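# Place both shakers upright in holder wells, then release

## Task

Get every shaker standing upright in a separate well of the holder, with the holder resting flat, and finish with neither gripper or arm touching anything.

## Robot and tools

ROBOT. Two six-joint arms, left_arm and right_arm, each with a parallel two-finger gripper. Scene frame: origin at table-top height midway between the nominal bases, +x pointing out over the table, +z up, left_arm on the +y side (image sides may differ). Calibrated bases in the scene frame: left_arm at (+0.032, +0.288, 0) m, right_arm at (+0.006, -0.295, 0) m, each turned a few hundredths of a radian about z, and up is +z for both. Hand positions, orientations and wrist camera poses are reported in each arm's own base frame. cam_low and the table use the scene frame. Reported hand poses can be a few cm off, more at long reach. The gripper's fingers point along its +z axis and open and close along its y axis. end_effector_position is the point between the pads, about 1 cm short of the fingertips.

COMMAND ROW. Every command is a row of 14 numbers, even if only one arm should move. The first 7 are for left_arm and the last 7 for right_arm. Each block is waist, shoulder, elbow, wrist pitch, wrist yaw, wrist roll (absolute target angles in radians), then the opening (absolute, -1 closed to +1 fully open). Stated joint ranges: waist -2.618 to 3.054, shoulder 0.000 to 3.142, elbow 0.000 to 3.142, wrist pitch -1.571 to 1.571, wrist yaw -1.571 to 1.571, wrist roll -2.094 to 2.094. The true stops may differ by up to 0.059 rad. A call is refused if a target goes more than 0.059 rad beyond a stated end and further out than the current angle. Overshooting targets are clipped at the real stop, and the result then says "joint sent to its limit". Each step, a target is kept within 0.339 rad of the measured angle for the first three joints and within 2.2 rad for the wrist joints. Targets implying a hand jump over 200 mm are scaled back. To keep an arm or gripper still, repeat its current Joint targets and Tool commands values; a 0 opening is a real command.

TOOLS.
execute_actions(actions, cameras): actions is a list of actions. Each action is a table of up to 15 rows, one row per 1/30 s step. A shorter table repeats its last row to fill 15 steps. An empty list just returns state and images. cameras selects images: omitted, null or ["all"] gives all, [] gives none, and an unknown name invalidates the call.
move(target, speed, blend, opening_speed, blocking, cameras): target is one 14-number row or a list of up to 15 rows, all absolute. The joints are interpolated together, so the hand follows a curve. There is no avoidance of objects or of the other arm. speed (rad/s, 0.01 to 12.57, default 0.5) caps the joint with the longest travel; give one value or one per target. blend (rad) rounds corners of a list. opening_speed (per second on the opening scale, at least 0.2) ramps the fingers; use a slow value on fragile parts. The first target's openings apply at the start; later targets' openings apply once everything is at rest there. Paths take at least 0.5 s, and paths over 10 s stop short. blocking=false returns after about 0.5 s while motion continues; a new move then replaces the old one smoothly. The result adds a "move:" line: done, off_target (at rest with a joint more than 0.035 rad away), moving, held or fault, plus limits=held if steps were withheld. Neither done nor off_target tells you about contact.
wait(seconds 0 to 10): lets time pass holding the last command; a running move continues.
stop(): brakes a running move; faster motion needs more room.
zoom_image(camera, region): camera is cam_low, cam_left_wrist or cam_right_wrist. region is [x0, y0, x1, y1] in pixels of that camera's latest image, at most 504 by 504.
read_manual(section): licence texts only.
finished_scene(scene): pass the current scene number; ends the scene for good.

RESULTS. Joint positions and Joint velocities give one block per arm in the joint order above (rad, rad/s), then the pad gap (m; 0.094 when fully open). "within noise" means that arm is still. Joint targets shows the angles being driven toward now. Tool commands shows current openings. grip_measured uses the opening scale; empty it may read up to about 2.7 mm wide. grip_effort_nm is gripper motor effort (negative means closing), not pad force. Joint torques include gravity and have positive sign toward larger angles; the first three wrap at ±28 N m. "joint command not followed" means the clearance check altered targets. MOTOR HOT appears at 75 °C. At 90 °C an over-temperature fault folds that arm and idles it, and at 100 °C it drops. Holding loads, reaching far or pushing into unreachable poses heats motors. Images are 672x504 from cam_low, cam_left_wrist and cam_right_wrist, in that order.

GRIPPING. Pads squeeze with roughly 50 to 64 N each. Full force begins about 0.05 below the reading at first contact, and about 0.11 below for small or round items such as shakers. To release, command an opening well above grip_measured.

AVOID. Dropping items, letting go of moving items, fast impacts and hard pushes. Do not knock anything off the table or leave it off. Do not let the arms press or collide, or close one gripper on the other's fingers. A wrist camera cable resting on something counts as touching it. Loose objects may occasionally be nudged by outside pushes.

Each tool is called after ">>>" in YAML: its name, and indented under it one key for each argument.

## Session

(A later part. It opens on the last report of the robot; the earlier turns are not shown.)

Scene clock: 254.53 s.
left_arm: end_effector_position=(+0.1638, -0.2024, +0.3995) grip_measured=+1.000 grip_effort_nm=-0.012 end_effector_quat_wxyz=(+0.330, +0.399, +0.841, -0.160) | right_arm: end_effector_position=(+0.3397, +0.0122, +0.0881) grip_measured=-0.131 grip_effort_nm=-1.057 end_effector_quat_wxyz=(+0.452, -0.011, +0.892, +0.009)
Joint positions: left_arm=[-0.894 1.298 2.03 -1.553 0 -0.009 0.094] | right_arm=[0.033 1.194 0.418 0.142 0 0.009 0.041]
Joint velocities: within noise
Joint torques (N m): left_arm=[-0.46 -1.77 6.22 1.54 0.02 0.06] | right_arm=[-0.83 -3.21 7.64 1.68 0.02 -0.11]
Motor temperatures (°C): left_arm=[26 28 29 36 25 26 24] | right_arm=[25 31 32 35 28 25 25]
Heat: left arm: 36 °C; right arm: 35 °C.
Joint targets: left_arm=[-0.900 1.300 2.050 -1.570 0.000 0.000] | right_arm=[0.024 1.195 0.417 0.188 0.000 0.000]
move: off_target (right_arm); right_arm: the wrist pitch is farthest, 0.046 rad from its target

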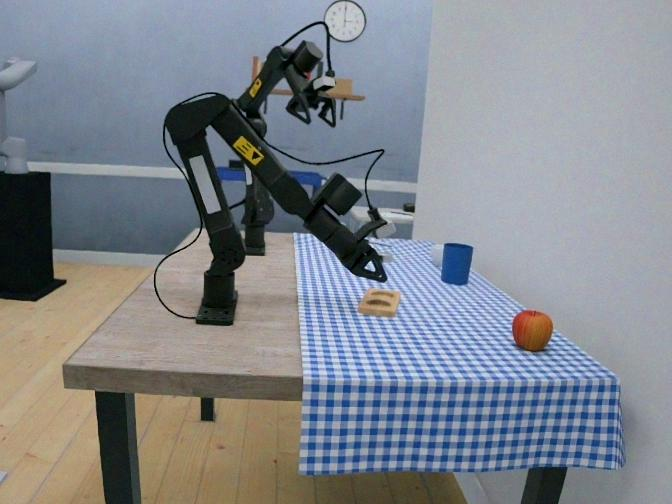

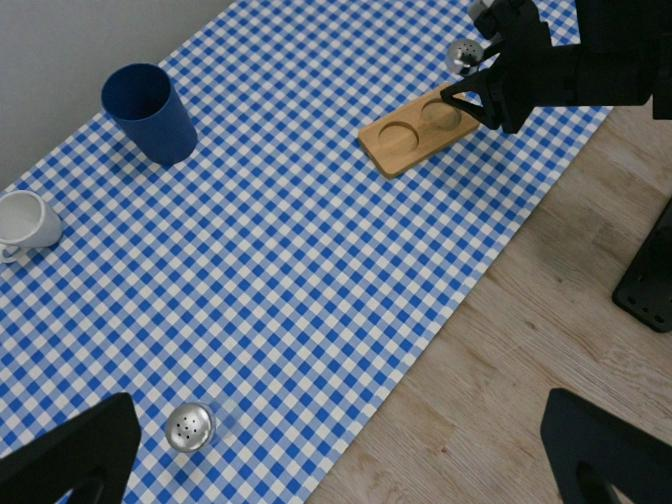

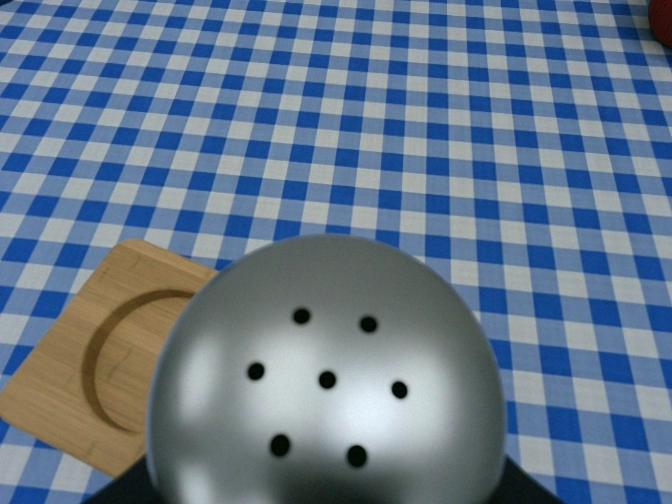

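>>> move:
  target: [-0.9,1.3,2.05,-1.57,0,0,1,0.024,1.221,0.392,0.240,0,0,-0.35]
  speed: 0.06

>>> zoom_image:
  camera: "cam_left_wrist"
  region: [370, 20, 510, 160]

Scene clock: 262.13 s.
left_arm: end_effector_position=(+0.1638, -0.2024, +0.3995) grip_measured=+1.000 grip_effort_nm=-0.012 end_effector_quat_wxyz=(+0.330, +0.399, +0.841, -0.160) | right_arm: end_effector_position=(+0.3400, +0.0122, +0.0810) grip_measured=-0.131 grip_effort_nm=-1.053 end_effector_quat_wxyz=(+0.453, -0.011, +0.891, +0.010)
Joint positions: left_arm=[-0.894 1.298 2.03 -1.553 0 -0.009 0.094] | right_arm=[0.033 1.219 0.395 0.194 0 0.009 0.041]
Joint velocities: within noise
Joint torques (N m): left_arm=[-0.47 -1.76 6.2 1.54 0.03 0.06] | right_arm=[-0.83 -3.21 7.34 1.71 0.02 -0.12]
Motor temperatures (°C): left_arm=[26 28 29 36 25 26 24] | right_arm=[25 31 33 35 28 25 25]
Heat: left arm: 36 °C; right arm: 35 °C.
Joint targets: left_arm=[-0.900 1.300 2.050 -1.570 0.000 0.000] | right_arm=[0.024 1.221 0.392 0.240 0.000 0.000]
move: off_target (right_arm); right_arm: the wrist pitch is farthest, 0.046 rad from its target

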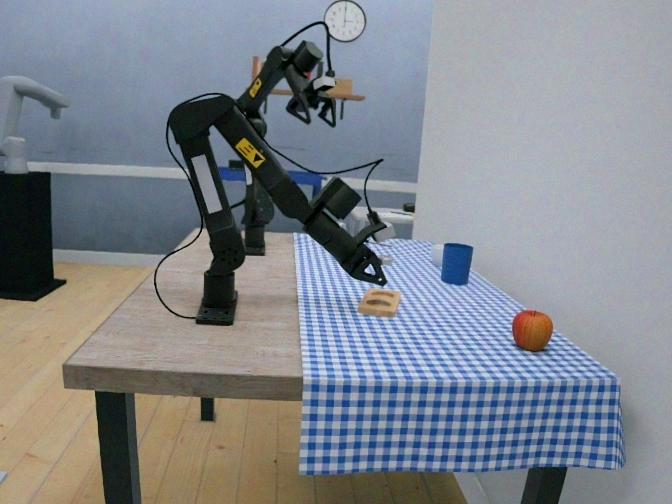

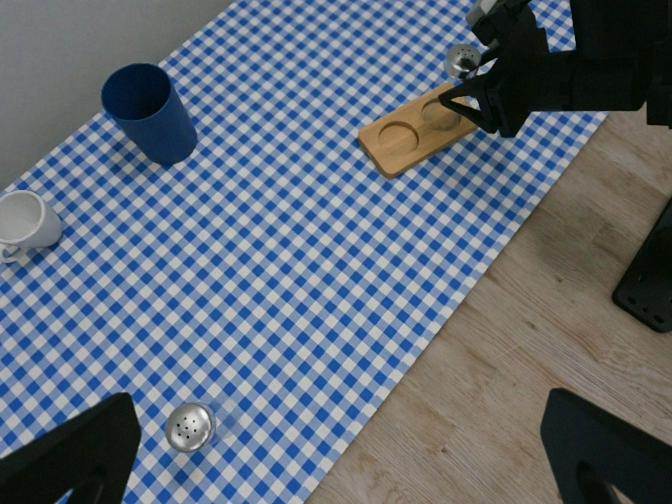

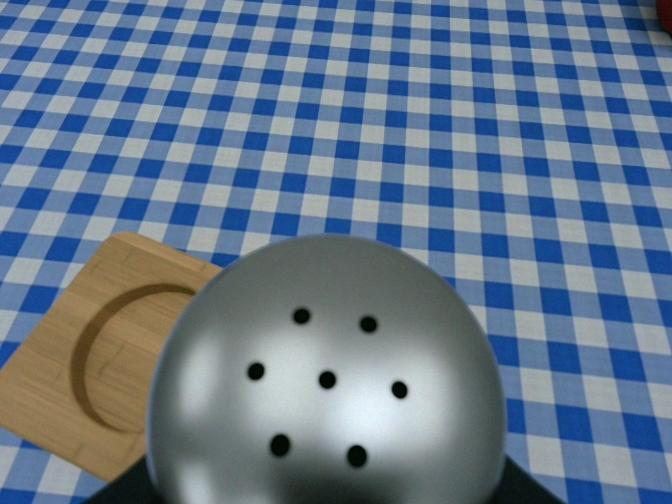

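Scaled by 3.600 from the camera's 672x504 image, which has a finer 960x720 frame.

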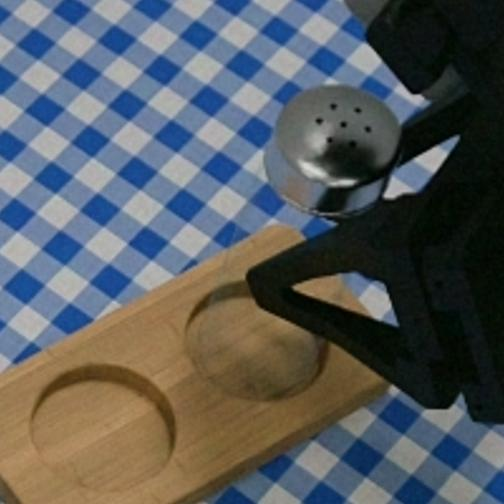

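>>> move:
  target: [-0.9,1.3,2.05,-1.57,0,0,1,0.024,1.236,0.381,0.266,0,0,-0.35]
  speed: 0.04

>>> zoom_image:
  camera: "cam_left_wrist"
  region: [370, 20, 510, 160]

Scene clock: 271.83 s.
left_arm: end_effector_position=(+0.1638, -0.2024, +0.3995) grip_measured=+1.000 grip_effort_nm=-0.012 end_effector_quat_wxyz=(+0.330, +0.399, +0.841, -0.160) | right_arm: end_effector_position=(+0.3420, +0.0123, +0.0804) grip_measured=-0.131 grip_effort_nm=-1.057 end_effector_quat_wxyz=(+0.459, -0.011, +0.888, +0.010)
Joint positions: left_arm=[-0.894 1.298 2.03 -1.553 0 -0.009 0.094] | right_arm=[0.033 1.231 0.386 0.228 0 0.009 0.041]
Joint velocities: within noise
Joint torques (N m): left_arm=[-0.49 -1.73 6.17 1.55 0.03 0.05] | right_arm=[-0.83 -2.99 7.13 1.64 0.02 -0.11]
Motor temperatures (°C): left_arm=[26 28 29 36 25 26 24] | right_arm=[25 31 33 35 28 25 26]
Heat: left arm: 36 °C; right arm: 35 °C.
Joint targets: left_arm=[-0.900 1.300 2.050 -1.570 0.000 0.000] | right_arm=[0.024 1.236 0.381 0.266 0.000 0.000]
move: off_target (right_arm); right_arm: the wrist pitch is farthest, 0.038 rad from its target

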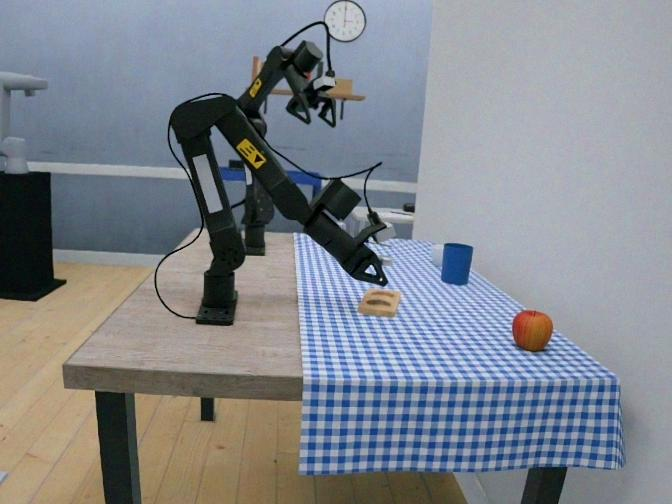

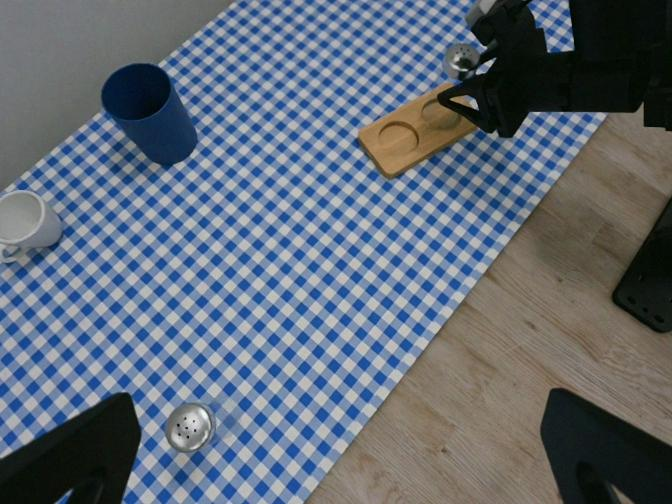

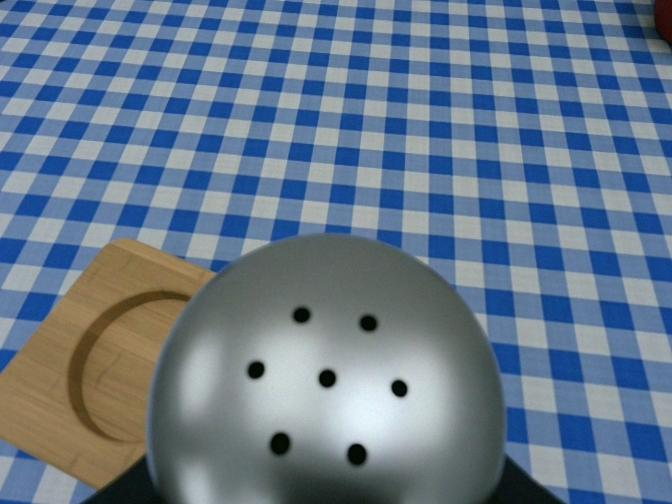

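Scaled by 3.600 from the camera's 672x504 image, which has a finer 960x720 frame.

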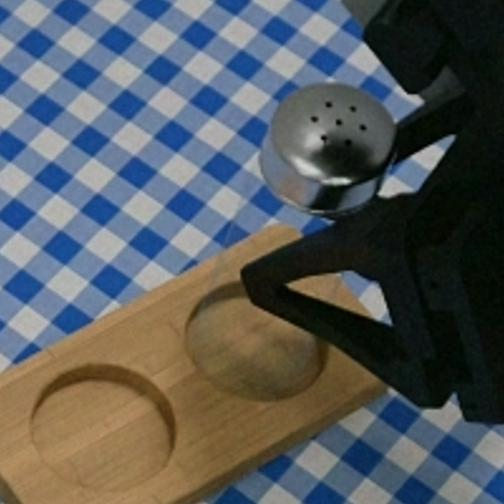

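>>> move:
  target: [-0.9,1.3,2.05,-1.57,0,0,1,0.024,1.231,0.388,0.260,0,0,0.2]
  opening_speed: 0.3
  cameras: ["cam_right_wrist","cam_left_wrist"]

>>> zoom_image:
  camera: "cam_left_wrist"
  region: [370, 20, 510, 160]

Scene clock: 288.90 s.
left_arm: end_effector_position=(+0.1638, -0.2024, +0.3995) grip_measured=+1.000 grip_effort_nm=-0.017 end_effector_quat_wxyz=(+0.330, +0.399, +0.841, -0.160) | right_arm: end_effector_position=(+0.3444, +0.0123, +0.0838) grip_measured=+0.199 grip_effort_nm=0.046 end_effector_quat_wxyz=(+0.467, -0.010, +0.884, +0.010)
Joint positions: left_arm=[-0.894 1.298 2.03 -1.553 0 -0.009 0.094] | right_arm=[0.033 1.231 0.386 0.245 0 0.009 0.056]
Joint velocities: within noise
Joint torques (N m): left_arm=[-0.47 -1.76 6.19 1.55 0.02 0.06] | right_arm=[-0.83 -3.43 7.71 1.4 0.02 -0.11]
Motor temperatures (°C): left_arm=[26 28 29 36 25 26 24] | right_arm=[25 30 32 35 28 25 26]
Heat: left arm: 36 °C; right arm: 35 °C.
Joint targets: left_arm=[-0.900 1.300 2.050 -1.570 0.000 0.000] | right_arm=[0.024 1.231 0.388 0.260 0.000 0.000]
move: done
Images, in order (width x height): cam_left_wrist 672x504, cam_right_wrist 672x504.

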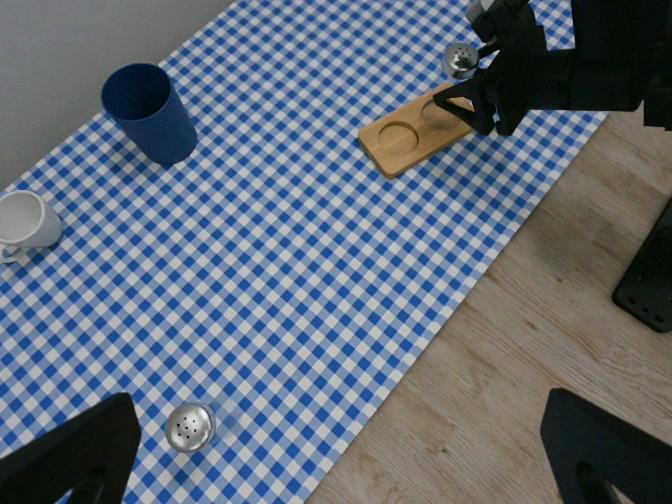

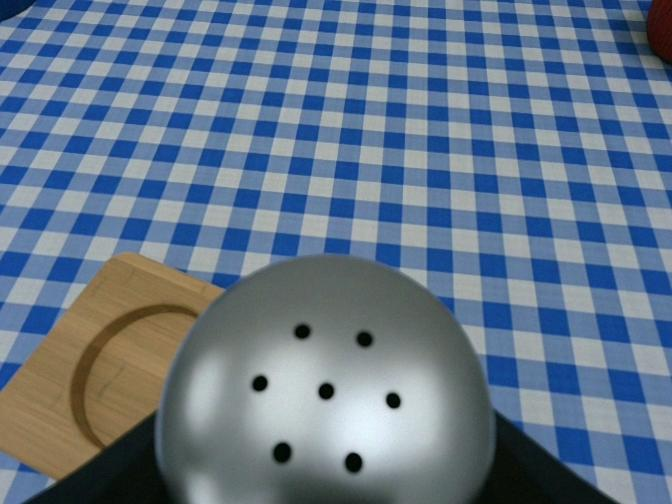

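Scaled by 3.600 from the camera's 672x504 image, which has a finer 960x720 frame.

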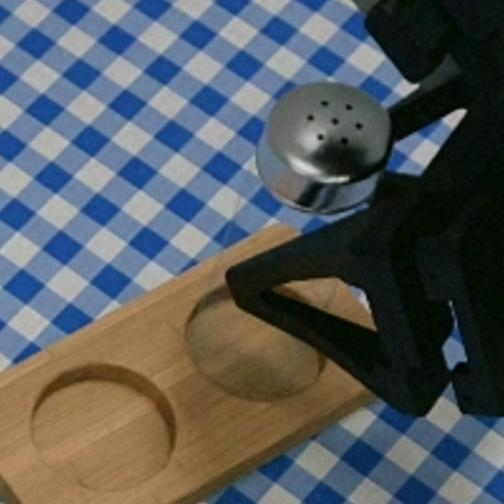

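>>> move:
  target:
    - [-0.9,1.3,2.05,-1.57,0,0,1,0.024,1.1,0.34,0.17,0,0,0.2]
    - [-0.9,1.3,2.05,-1.57,0,0,1,0.024,0.938,0.285,0.053,0,0,0.2]
    - [-0.9,1.3,2.05,-1.57,0,0,1,0.024,0.66,0.35,-0.3,0,0,0.2]
  speed: 0.4

>>> zoom_image:
  camera: "cam_left_wrist"
  region: [370, 20, 510, 160]

>>> zoom_image:
  camera: "cam_low"
  region: [340, 230, 440, 330]

Scene clock: 306.97 s.
left_arm: end_effector_position=(+0.1638, -0.2024, +0.3995) grip_measured=+1.000 grip_effort_nm=-0.017 end_effector_quat_wxyz=(+0.330, +0.399, +0.841, -0.160) | right_arm: end_effector_position=(+0.2638, +0.0097, +0.1083) grip_measured=+0.199 grip_effort_nm=0.051 end_effector_quat_wxyz=(+0.451, -0.011, +0.892, +0.009)
Joint positions: left_arm=[-0.894 1.298 2.03 -1.553 0 -0.009 0.094] | right_arm=[0.033 0.67 0.324 -0.288 0 0.009 0.056]
Joint velocities: within noise
Joint torques (N m): left_arm=[-0.47 -1.77 6.17 1.55 0.03 0.06] | right_arm=[-0.81 -1.05 11.1 1.14 0.03 -0.11]
Motor temperatures (°C): left_arm=[26 28 29 36 25 26 24] | right_arm=[25 30 32 34 28 25 25]
Heat: left arm: 36 °C; right arm: 34 °C.
Joint targets: left_arm=[-0.900 1.300 2.050 -1.570 0.000 0.000] | right_arm=[0.024 0.660 0.350 -0.300 0.000 0.000]
move: done

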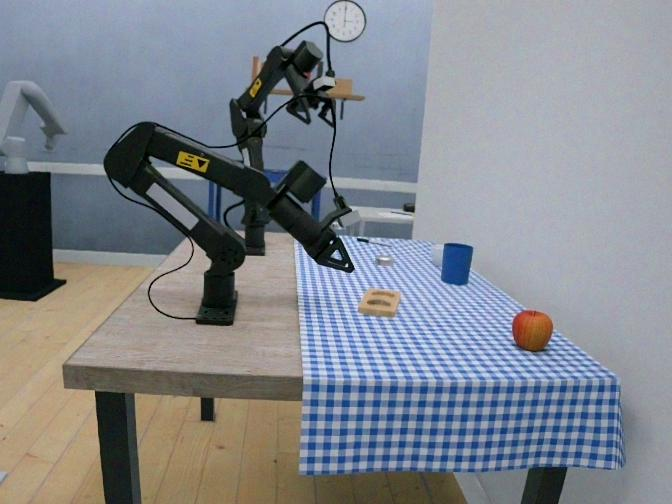

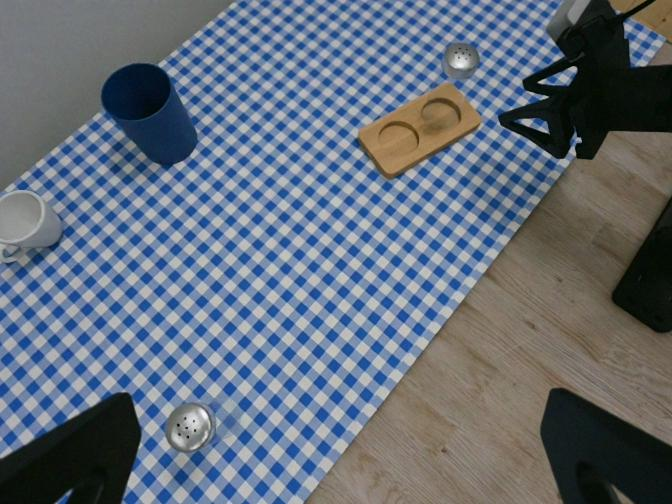

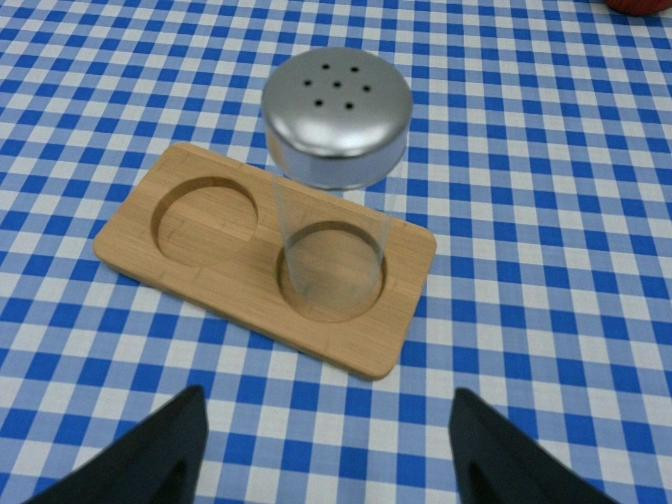

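Scaled by 3.600 from the camera's 672x504 image, which has a finer 960x720 frame.

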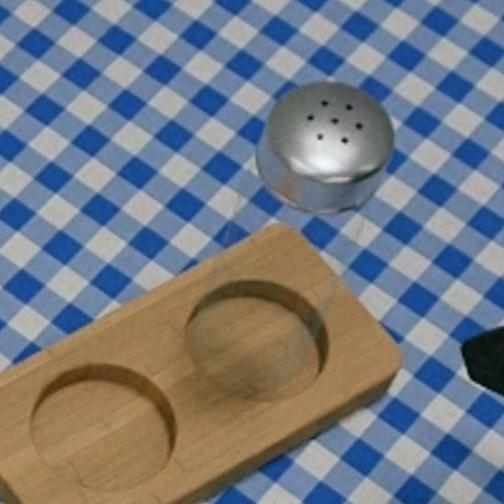

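Scaled by 5.040 from the camera's 672x504 image, which has a finer 960x720 frame.

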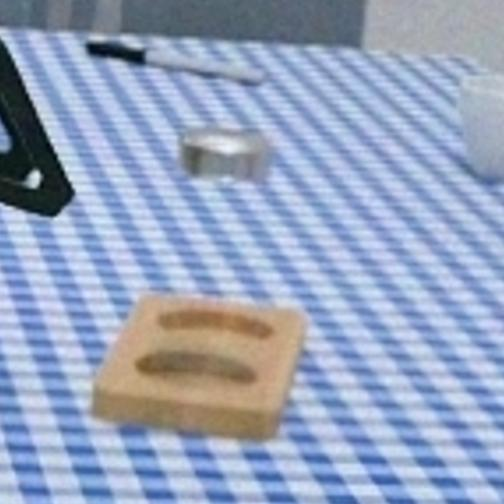

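>>> move:
  target: [-0.437,0.686,0.957,-1.271,0,0,1,0.024,0.8685,0.9875,-1.119,0,0,0.2]
  speed: 0.9

>>> zoom_image:
  camera: "cam_left_wrist"
  region: [180, 40, 500, 280]

Scene clock: 347.83 s.
left_arm: end_effector_position=(+0.1524, -0.0712, +0.2006) grip_measured=+1.000 grip_effort_nm=-0.017 end_effector_quat_wxyz=(+0.266, +0.207, +0.939, -0.061) | right_arm: end_effector_position=(+0.2192, +0.0082, +0.1931) grip_measured=+0.199 grip_effort_nm=0.046 end_effector_quat_wxyz=(+0.277, -0.011, +0.961, +0.006)
Joint positions: left_arm=[-0.443 0.698 0.97 -1.289 0 -0.009 0.094] | right_arm=[0.033 0.867 0.964 -1.107 0 0.009 0.056]
Joint velocities: within noise
Joint torques (N m): left_arm=[0.46 0.34 5.09 1.61 0.03 0.07] | right_arm=[-0.83 -0.66 9.91 0.74 0.02 -0.11]
Motor temperatures (°C): left_arm=[26 27 29 36 25 26 24] | right_arm=[25 30 35 33 28 25 24]
Heat: left arm: 36 °C; right arm: 35 °C.
Joint targets: left_arm=[-0.437 0.686 0.957 -1.271 0.000 0.000] | right_arm=[0.024 0.868 0.987 -1.119 0.000 0.000]
move: done

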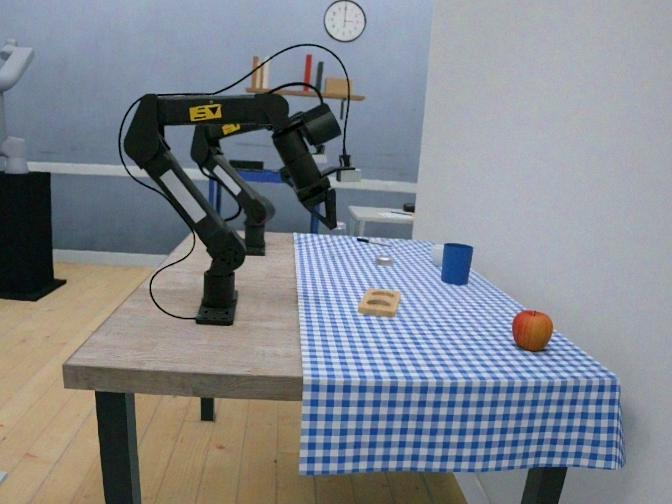

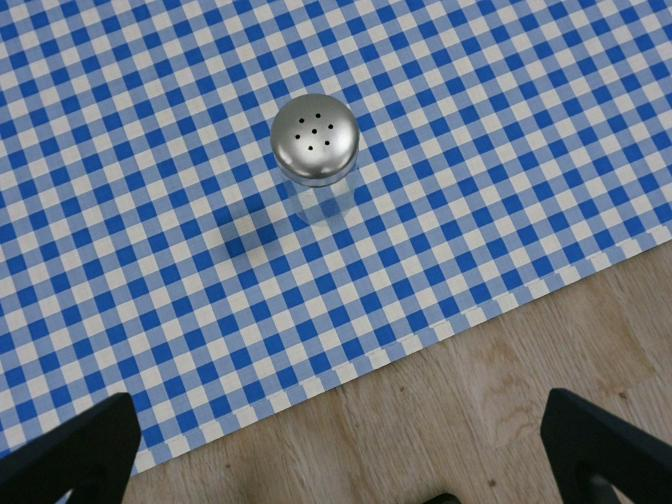

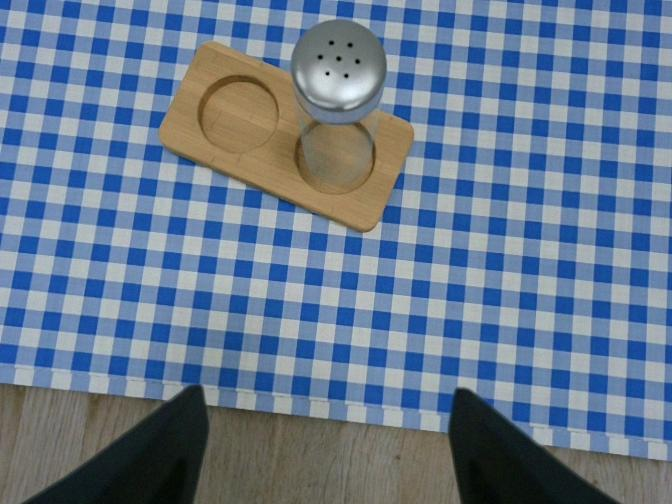

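Scaled by 1.575 from the camera's 672x504 image, which has a finer 960x720 frame.

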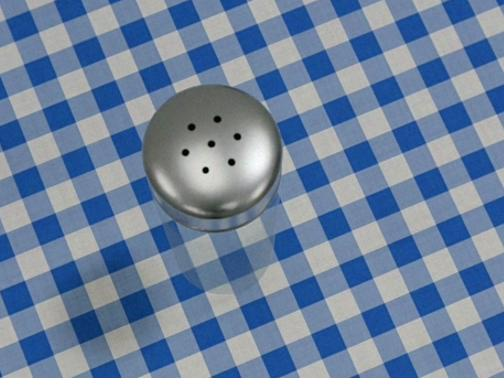

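>>> move:
  target:
    - [-0.410,0.626,0.528,-0.902,0,0,1,0.024,0.8685,0.9875,-1.119,0,0,0.2]
    - [-0.410,1.008,0.597,-0.589,0,0,1,0.024,0.8685,0.9875,-1.119,0,0,0.2]
  speed: 0.5

>>> zoom_image:
  camera: "cam_low"
  region: [270, 180, 400, 280]

Scene clock: 369.10 s.
left_arm: end_effector_position=(+0.2280, -0.0998, +0.0751) grip_measured=+1.000 grip_effort_nm=-0.022 end_effector_quat_wxyz=(+0.251, +0.196, +0.947, -0.054) | right_arm: end_effector_position=(+0.2189, +0.0082, +0.1929) grip_measured=+0.199 grip_effort_nm=0.051 end_effector_quat_wxyz=(+0.276, -0.011, +0.961, +0.006)
Joint positions: left_arm=[-0.417 1.006 0.564 -0.61 0 -0.009 0.094] | right_arm=[0.033 0.867 0.964 -1.108 0 0.009 0.056]
Joint velocities: within noise
Joint torques (N m): left_arm=[0.51 -1.51 9.7 1.59 0.03 0.06] | right_arm=[-0.81 -0.66 9.91 0.73 0.02 -0.11]
Motor temperatures (°C): left_arm=[26 27 29 37 25 26 24] | right_arm=[25 30 33 32 28 25 24]
Heat: left arm: 37 °C; right arm: 33 °C.
Joint targets: left_arm=[-0.410 1.008 0.597 -0.589 0.000 0.000] | right_arm=[0.024 0.868 0.987 -1.119 0.000 0.000]
move: done

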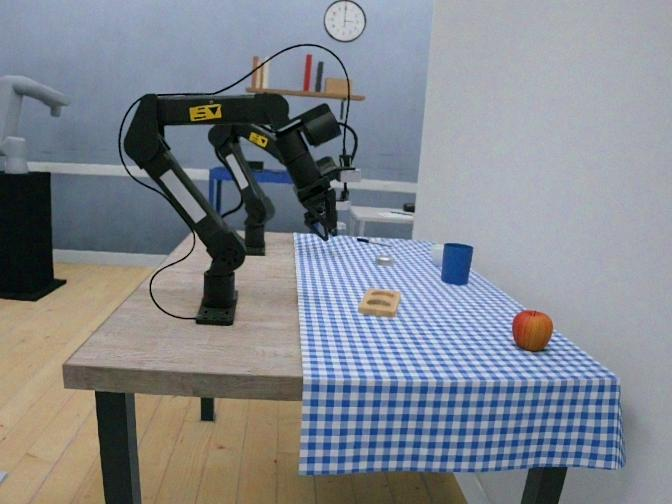

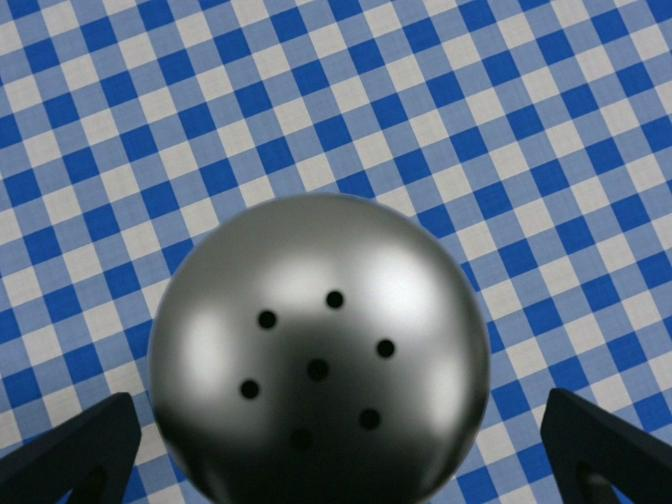

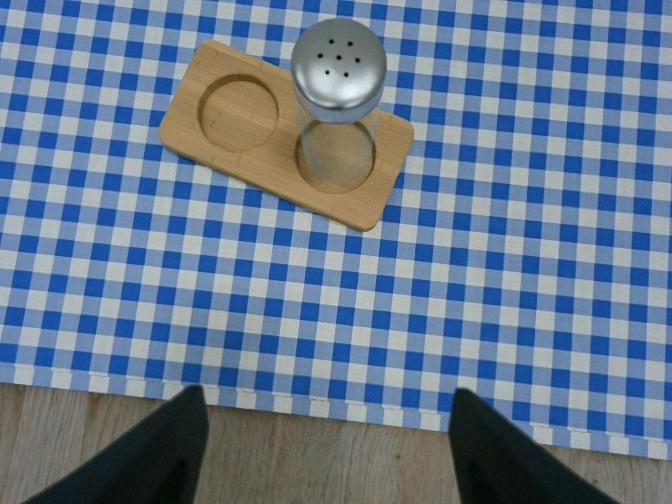

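Scaled by 3.877 from the camera's 672x504 image, which has a finer 960x720 frame.

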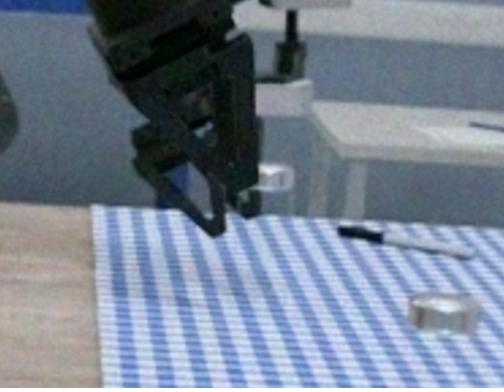

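>>> move:
  target: [-0.399,1.036,0.645,-0.553,0,0,1,0.024,0.8685,0.9875,-1.119,0,0,0.2]
  speed: 0.2

>>> zoom_image:
  camera: "cam_low"
  region: [270, 180, 400, 280]

Scene clock: 386.87 s.
left_arm: end_effector_position=(+0.2473, -0.1051, +0.0926) grip_measured=+1.000 grip_effort_nm=-0.017 end_effector_quat_wxyz=(+0.280, +0.189, +0.939, -0.059) | right_arm: end_effector_position=(+0.2189, +0.0082, +0.1929) grip_measured=+0.199 grip_effort_nm=0.046 end_effector_quat_wxyz=(+0.276, -0.011, +0.961, +0.006)
Joint positions: left_arm=[-0.406 1.031 0.613 -0.573 0 -0.009 0.094] | right_arm=[0.033 0.867 0.964 -1.108 0 0.009 0.056]
Joint velocities: within noise
Joint torques (N m): left_arm=[0.5 -1.61 9.7 1.68 0.02 0.07] | right_arm=[-0.81 -0.66 9.89 0.73 0.02 -0.11]
Motor temperatures (°C): left_arm=[26 27 34 37 25 26 24] | right_arm=[25 29 33 32 28 25 24]
Heat: left arm: 37 °C; right arm: 33 °C.
Joint targets: left_arm=[-0.399 1.036 0.645 -0.553 0.000 0.000] | right_arm=[0.024 0.868 0.987 -1.119 0.000 0.000]
move: done

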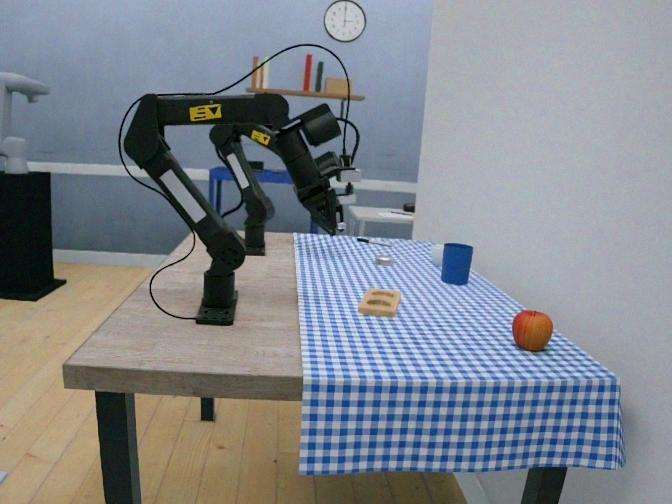

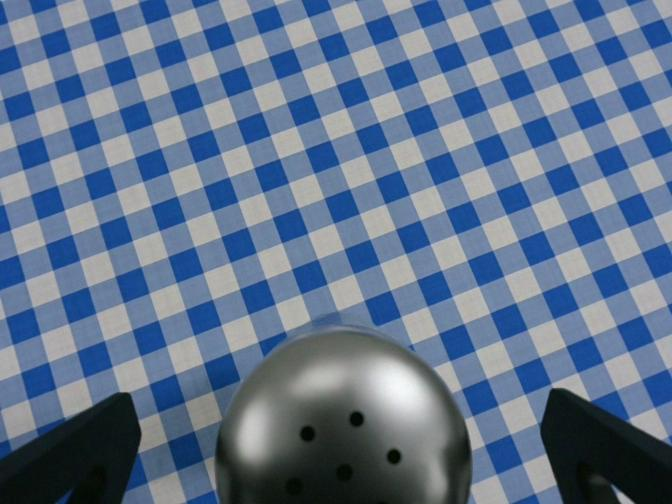

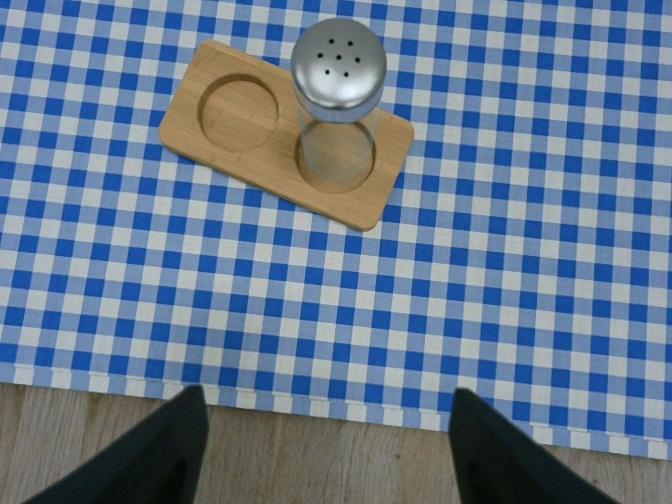

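Scaled by 3.877 from the camera's 672x504 image, which has a finer 960x720 frame.

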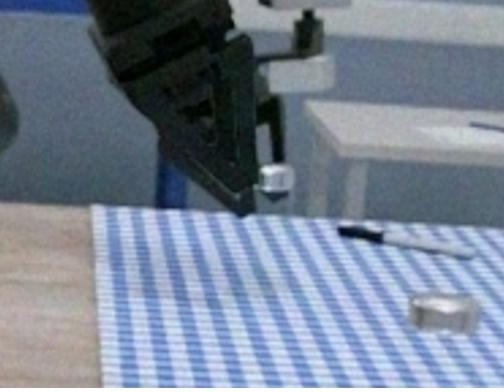

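>>> move:
  target: [-0.399,1.054,0.622,-0.522,0,0,1,0.024,0.8685,0.9875,-1.119,0,0,0.2]
  speed: 0.15
  cameras: ["cam_left_wrist"]

>>> move:
  target: [-0.399,1.054,0.622,-0.522,0,0,-0.35,0.024,0.8685,0.9875,-1.119,0,0,0.2]
  opening_speed: 0.5

>>> zoom_image:
  camera: "cam_low"
  region: [270, 180, 400, 280]

Scene clock: 407.87 s.
left_arm: end_effector_position=(+0.2526, -0.1074, +0.0921) grip_measured=+1.000 grip_effort_nm=-0.017 end_effector_quat_wxyz=(+0.285, +0.189, +0.938, -0.060) | right_arm: end_effector_position=(+0.2188, +0.0082, +0.1929) grip_measured=+0.199 grip_effort_nm=0.051 end_effector_quat_wxyz=(+0.276, -0.011, +0.961, +0.006)
Joint positions: left_arm=[-0.406 1.049 0.613 -0.543 0 -0.009 0.094] | right_arm=[0.033 0.867 0.964 -1.108 0 0.009 0.056]
Joint velocities: within noise
Joint torques (N m): left_arm=[0.46 -1.76 7.71 1.7 0.02 0.07] | right_arm=[-0.81 -0.66 9.91 0.73 0.02 -0.11]
Motor temperatures (°C): left_arm=[26 27 36 37 25 26 24] | right_arm=[25 29 33 31 28 25 24]
Heat: left arm: 37 °C; right arm: 33 °C.
Joint targets: left_arm=[-0.399 1.054 0.622 -0.522 0.000 0.000] | right_arm=[0.024 0.868 0.987 -1.119 0.000 0.000]
move: done
Images, in order (width x height): cam_left_wrist 672x504.

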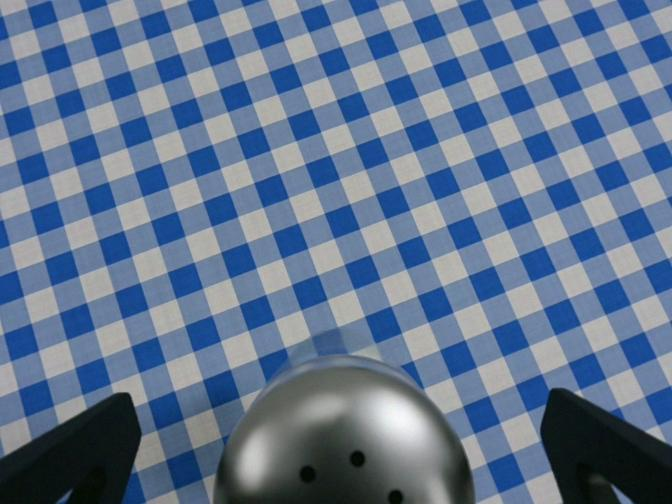

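Scene clock: 410.77 s.
left_arm: end_effector_position=(+0.2528, -0.1074, +0.0923) grip_measured=-0.128 grip_effort_nm=-1.028 end_effector_quat_wxyz=(+0.286, +0.189, +0.938, -0.060) | right_arm: end_effector_position=(+0.2188, +0.0082, +0.1929) grip_measured=+0.199 grip_effort_nm=0.046 end_effector_quat_wxyz=(+0.276, -0.011, +0.961, +0.006)
Joint positions: left_arm=[-0.406 1.049 0.613 -0.542 0 -0.009 0.041] | right_arm=[0.033 0.867 0.964 -1.108 0 0.009 0.056]
Joint velocities: within noise
Joint torques (N m): left_arm=[0.46 -1.8 7.68 1.7 0.03 0.06] | right_arm=[-0.81 -0.66 9.89 0.73 0.02 -0.11]
Motor temperatures (°C): left_arm=[26 27 36 37 25 26 24] | right_arm=[25 29 33 31 28 25 24]
Heat: left arm: 37 °C; right arm: 33 °C.
Joint targets: left_arm=[-0.399 1.054 0.622 -0.522 0.000 0.000] | right_arm=[0.024 0.868 0.987 -1.119 0.000 0.000]
move: done

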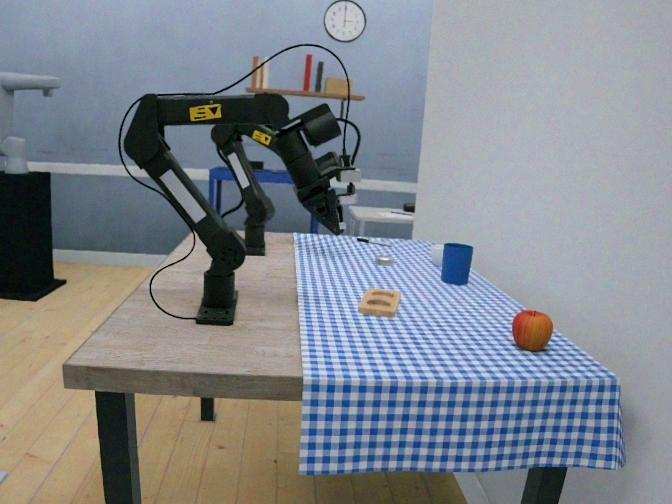

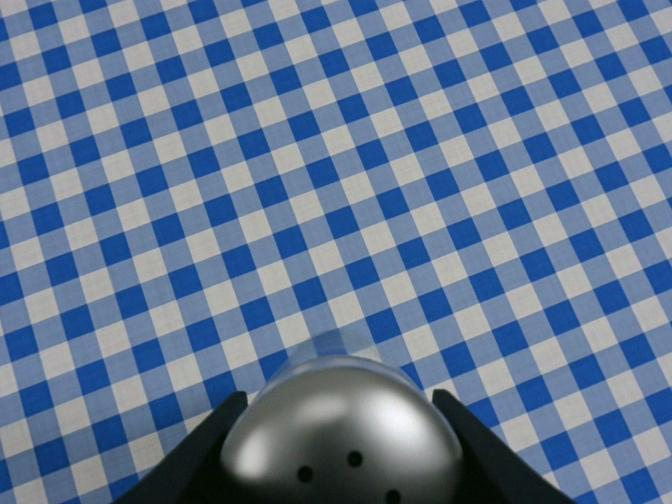

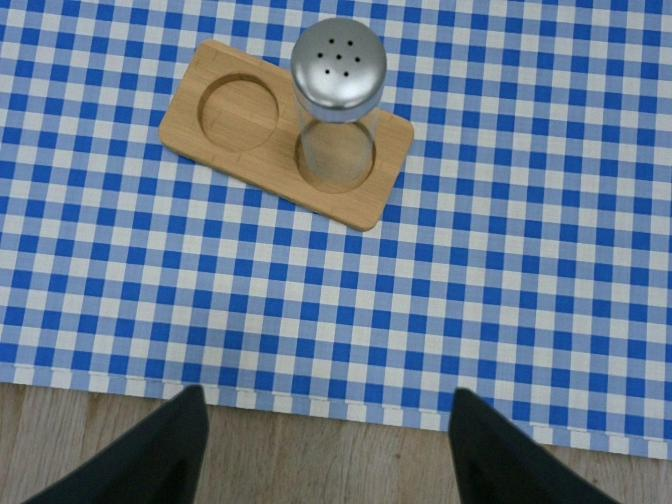

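Scaled by 3.877 from the camera's 672x504 image, which has a finer 960x720 frame.

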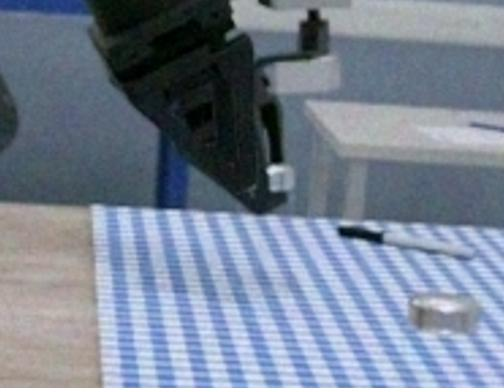

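>>> move:
  target:
    - [-0.399,1.04,0.946,-0.837,0,0,-0.35,0.024,0.8685,0.9875,-1.119,0,0,0.2]
    - [-1.015,2.387,2.5,-1.06,0,0,-0.35,0.024,0.8685,0.9875,-1.119,0,0,0.2]
  speed: [0.5,0.7]

>>> zoom_image:
  camera: "cam_low"
  region: [320, 200, 460, 330]

Scene clock: 433.30 s.
left_arm: end_effector_position=(+0.3081, -0.4996, +0.1724) grip_measured=-0.128 grip_effort_nm=-1.033 end_effector_quat_wxyz=(+0.250, +0.464, +0.838, -0.141) | right_arm: end_effector_position=(+0.2188, +0.0082, +0.1929) grip_measured=+0.199 grip_effort_nm=0.046 end_effector_quat_wxyz=(+0.276, -0.011, +0.961, +0.006)
Joint positions: left_arm=[-1.02 2.38 2.459 -1.068 0 -0.009 0.041] | right_arm=[0.033 0.867 0.964 -1.108 0 0.009 0.056]
Joint velocities: within noise
Joint torques (N m): left_arm=[0.29 -13.2 10.26 1.55 0.02 0.06] | right_arm=[-0.81 -0.65 9.89 0.74 0.02 -0.11]
Motor temperatures (°C): left_arm=[26 28 35 38 25 26 25] | right_arm=[25 29 33 31 28 25 24]
Heat: left arm: 38 °C; right arm: 33 °C.
Joint targets: left_arm=[-1.015 2.387 2.500 -1.060 0.000 0.000] | right_arm=[0.024 0.868 0.987 -1.119 0.000 0.000]
move: off_target (left_arm); left_arm: the elbow is farthest, 0.041 rad from its target

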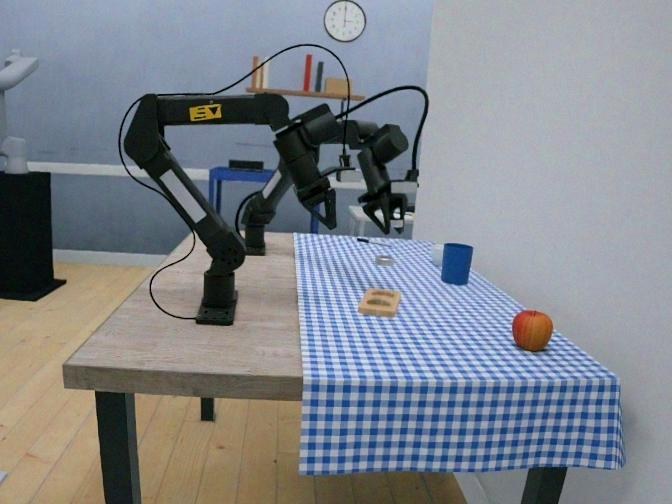

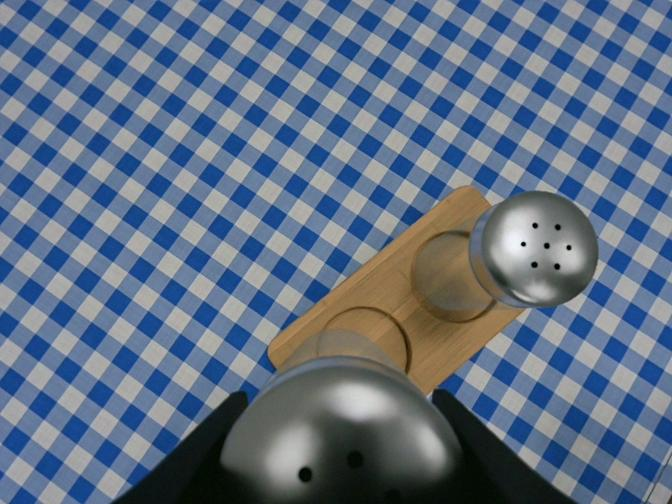

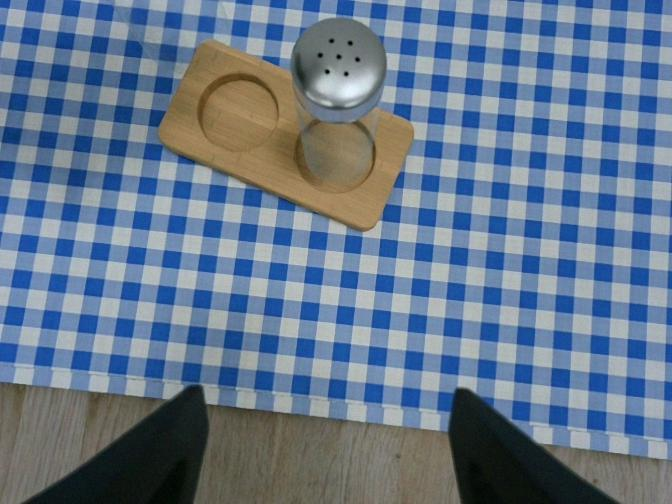

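Scaled by 3.600 from the camera's 672x504 image, which has a finer 960x720 frame.

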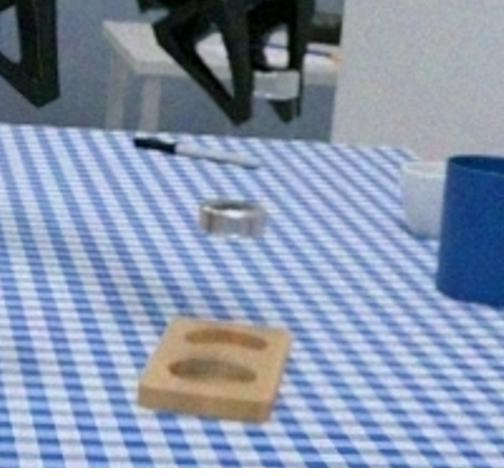

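>>> move:
  target: [-1.045,2.36,2.225,-0.805,0,0,-0.35,0.024,0.8685,0.9875,-1.119,0,0,0.2]
  speed: 0.25

>>> zoom_image:
  camera: "cam_right_wrist"
  region: [120, 0, 440, 240]

>>> zoom_image:
  camera: "cam_left_wrist"
  region: [240, 200, 560, 440]

Scene clock: 452.90 s.
left_arm: end_effector_position=(+0.3037, -0.5146, +0.1161) grip_measured=-0.128 grip_effort_nm=-1.028 end_effector_quat_wxyz=(+0.246, +0.472, +0.834, -0.142) | right_arm: end_effector_position=(+0.2188, +0.0082, +0.1929) grip_measured=+0.199 grip_effort_nm=0.046 end_effector_quat_wxyz=(+0.276, -0.011, +0.961, +0.006)
Joint positions: left_arm=[-1.039 2.38 2.233 -0.847 0 -0.009 0.041] | right_arm=[0.033 0.867 0.964 -1.108 0 0.009 0.056]
Joint velocities: within noise
Joint torques (N m): left_arm=[-0.5 -15.79 6.35 1.88 0.03 0.06] | right_arm=[-0.81 -0.66 9.89 0.74 0.02 -0.11]
Motor temperatures (°C): left_arm=[26 32 37 38 25 26 26] | right_arm=[25 29 33 31 28 25 24]
Heat: left arm: 38 °C; right arm: 33 °C.
Joint targets: left_arm=[-1.045 2.360 2.225 -0.805 0.000 0.000] | right_arm=[0.024 0.868 0.987 -1.119 0.000 0.000]
move: off_target (left_arm); left_arm: the wrist pitch is farthest, 0.042 rad from its target

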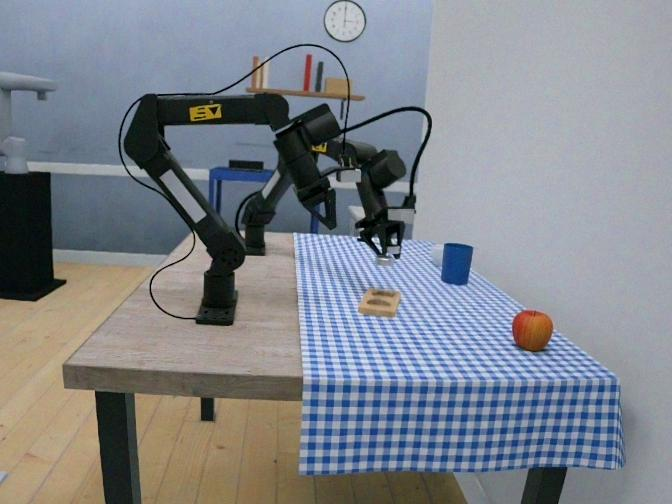

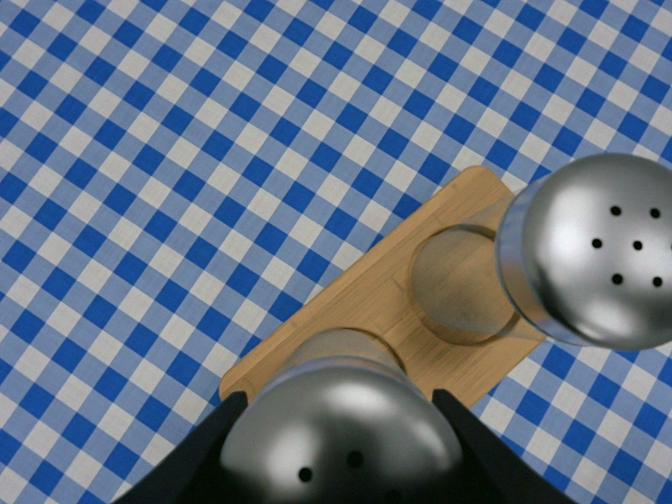

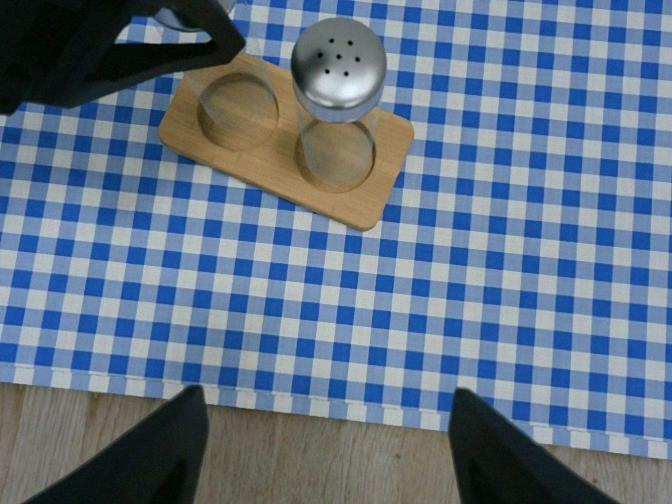

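Scaled by 1.575 from the camera's 672x504 image, which has a finer 960x720 frame.

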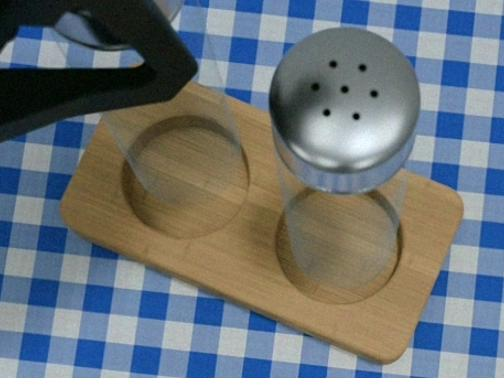

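Scaled by 1.575 from the camera's 672x504 image, which has a finer 960x720 frame.

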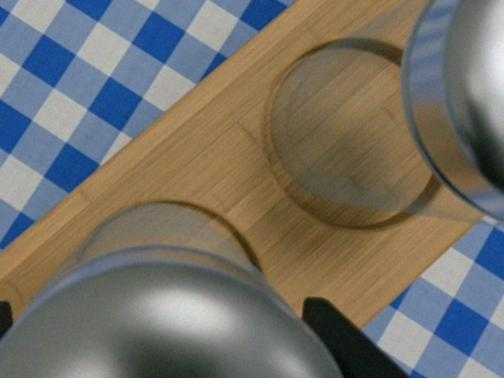

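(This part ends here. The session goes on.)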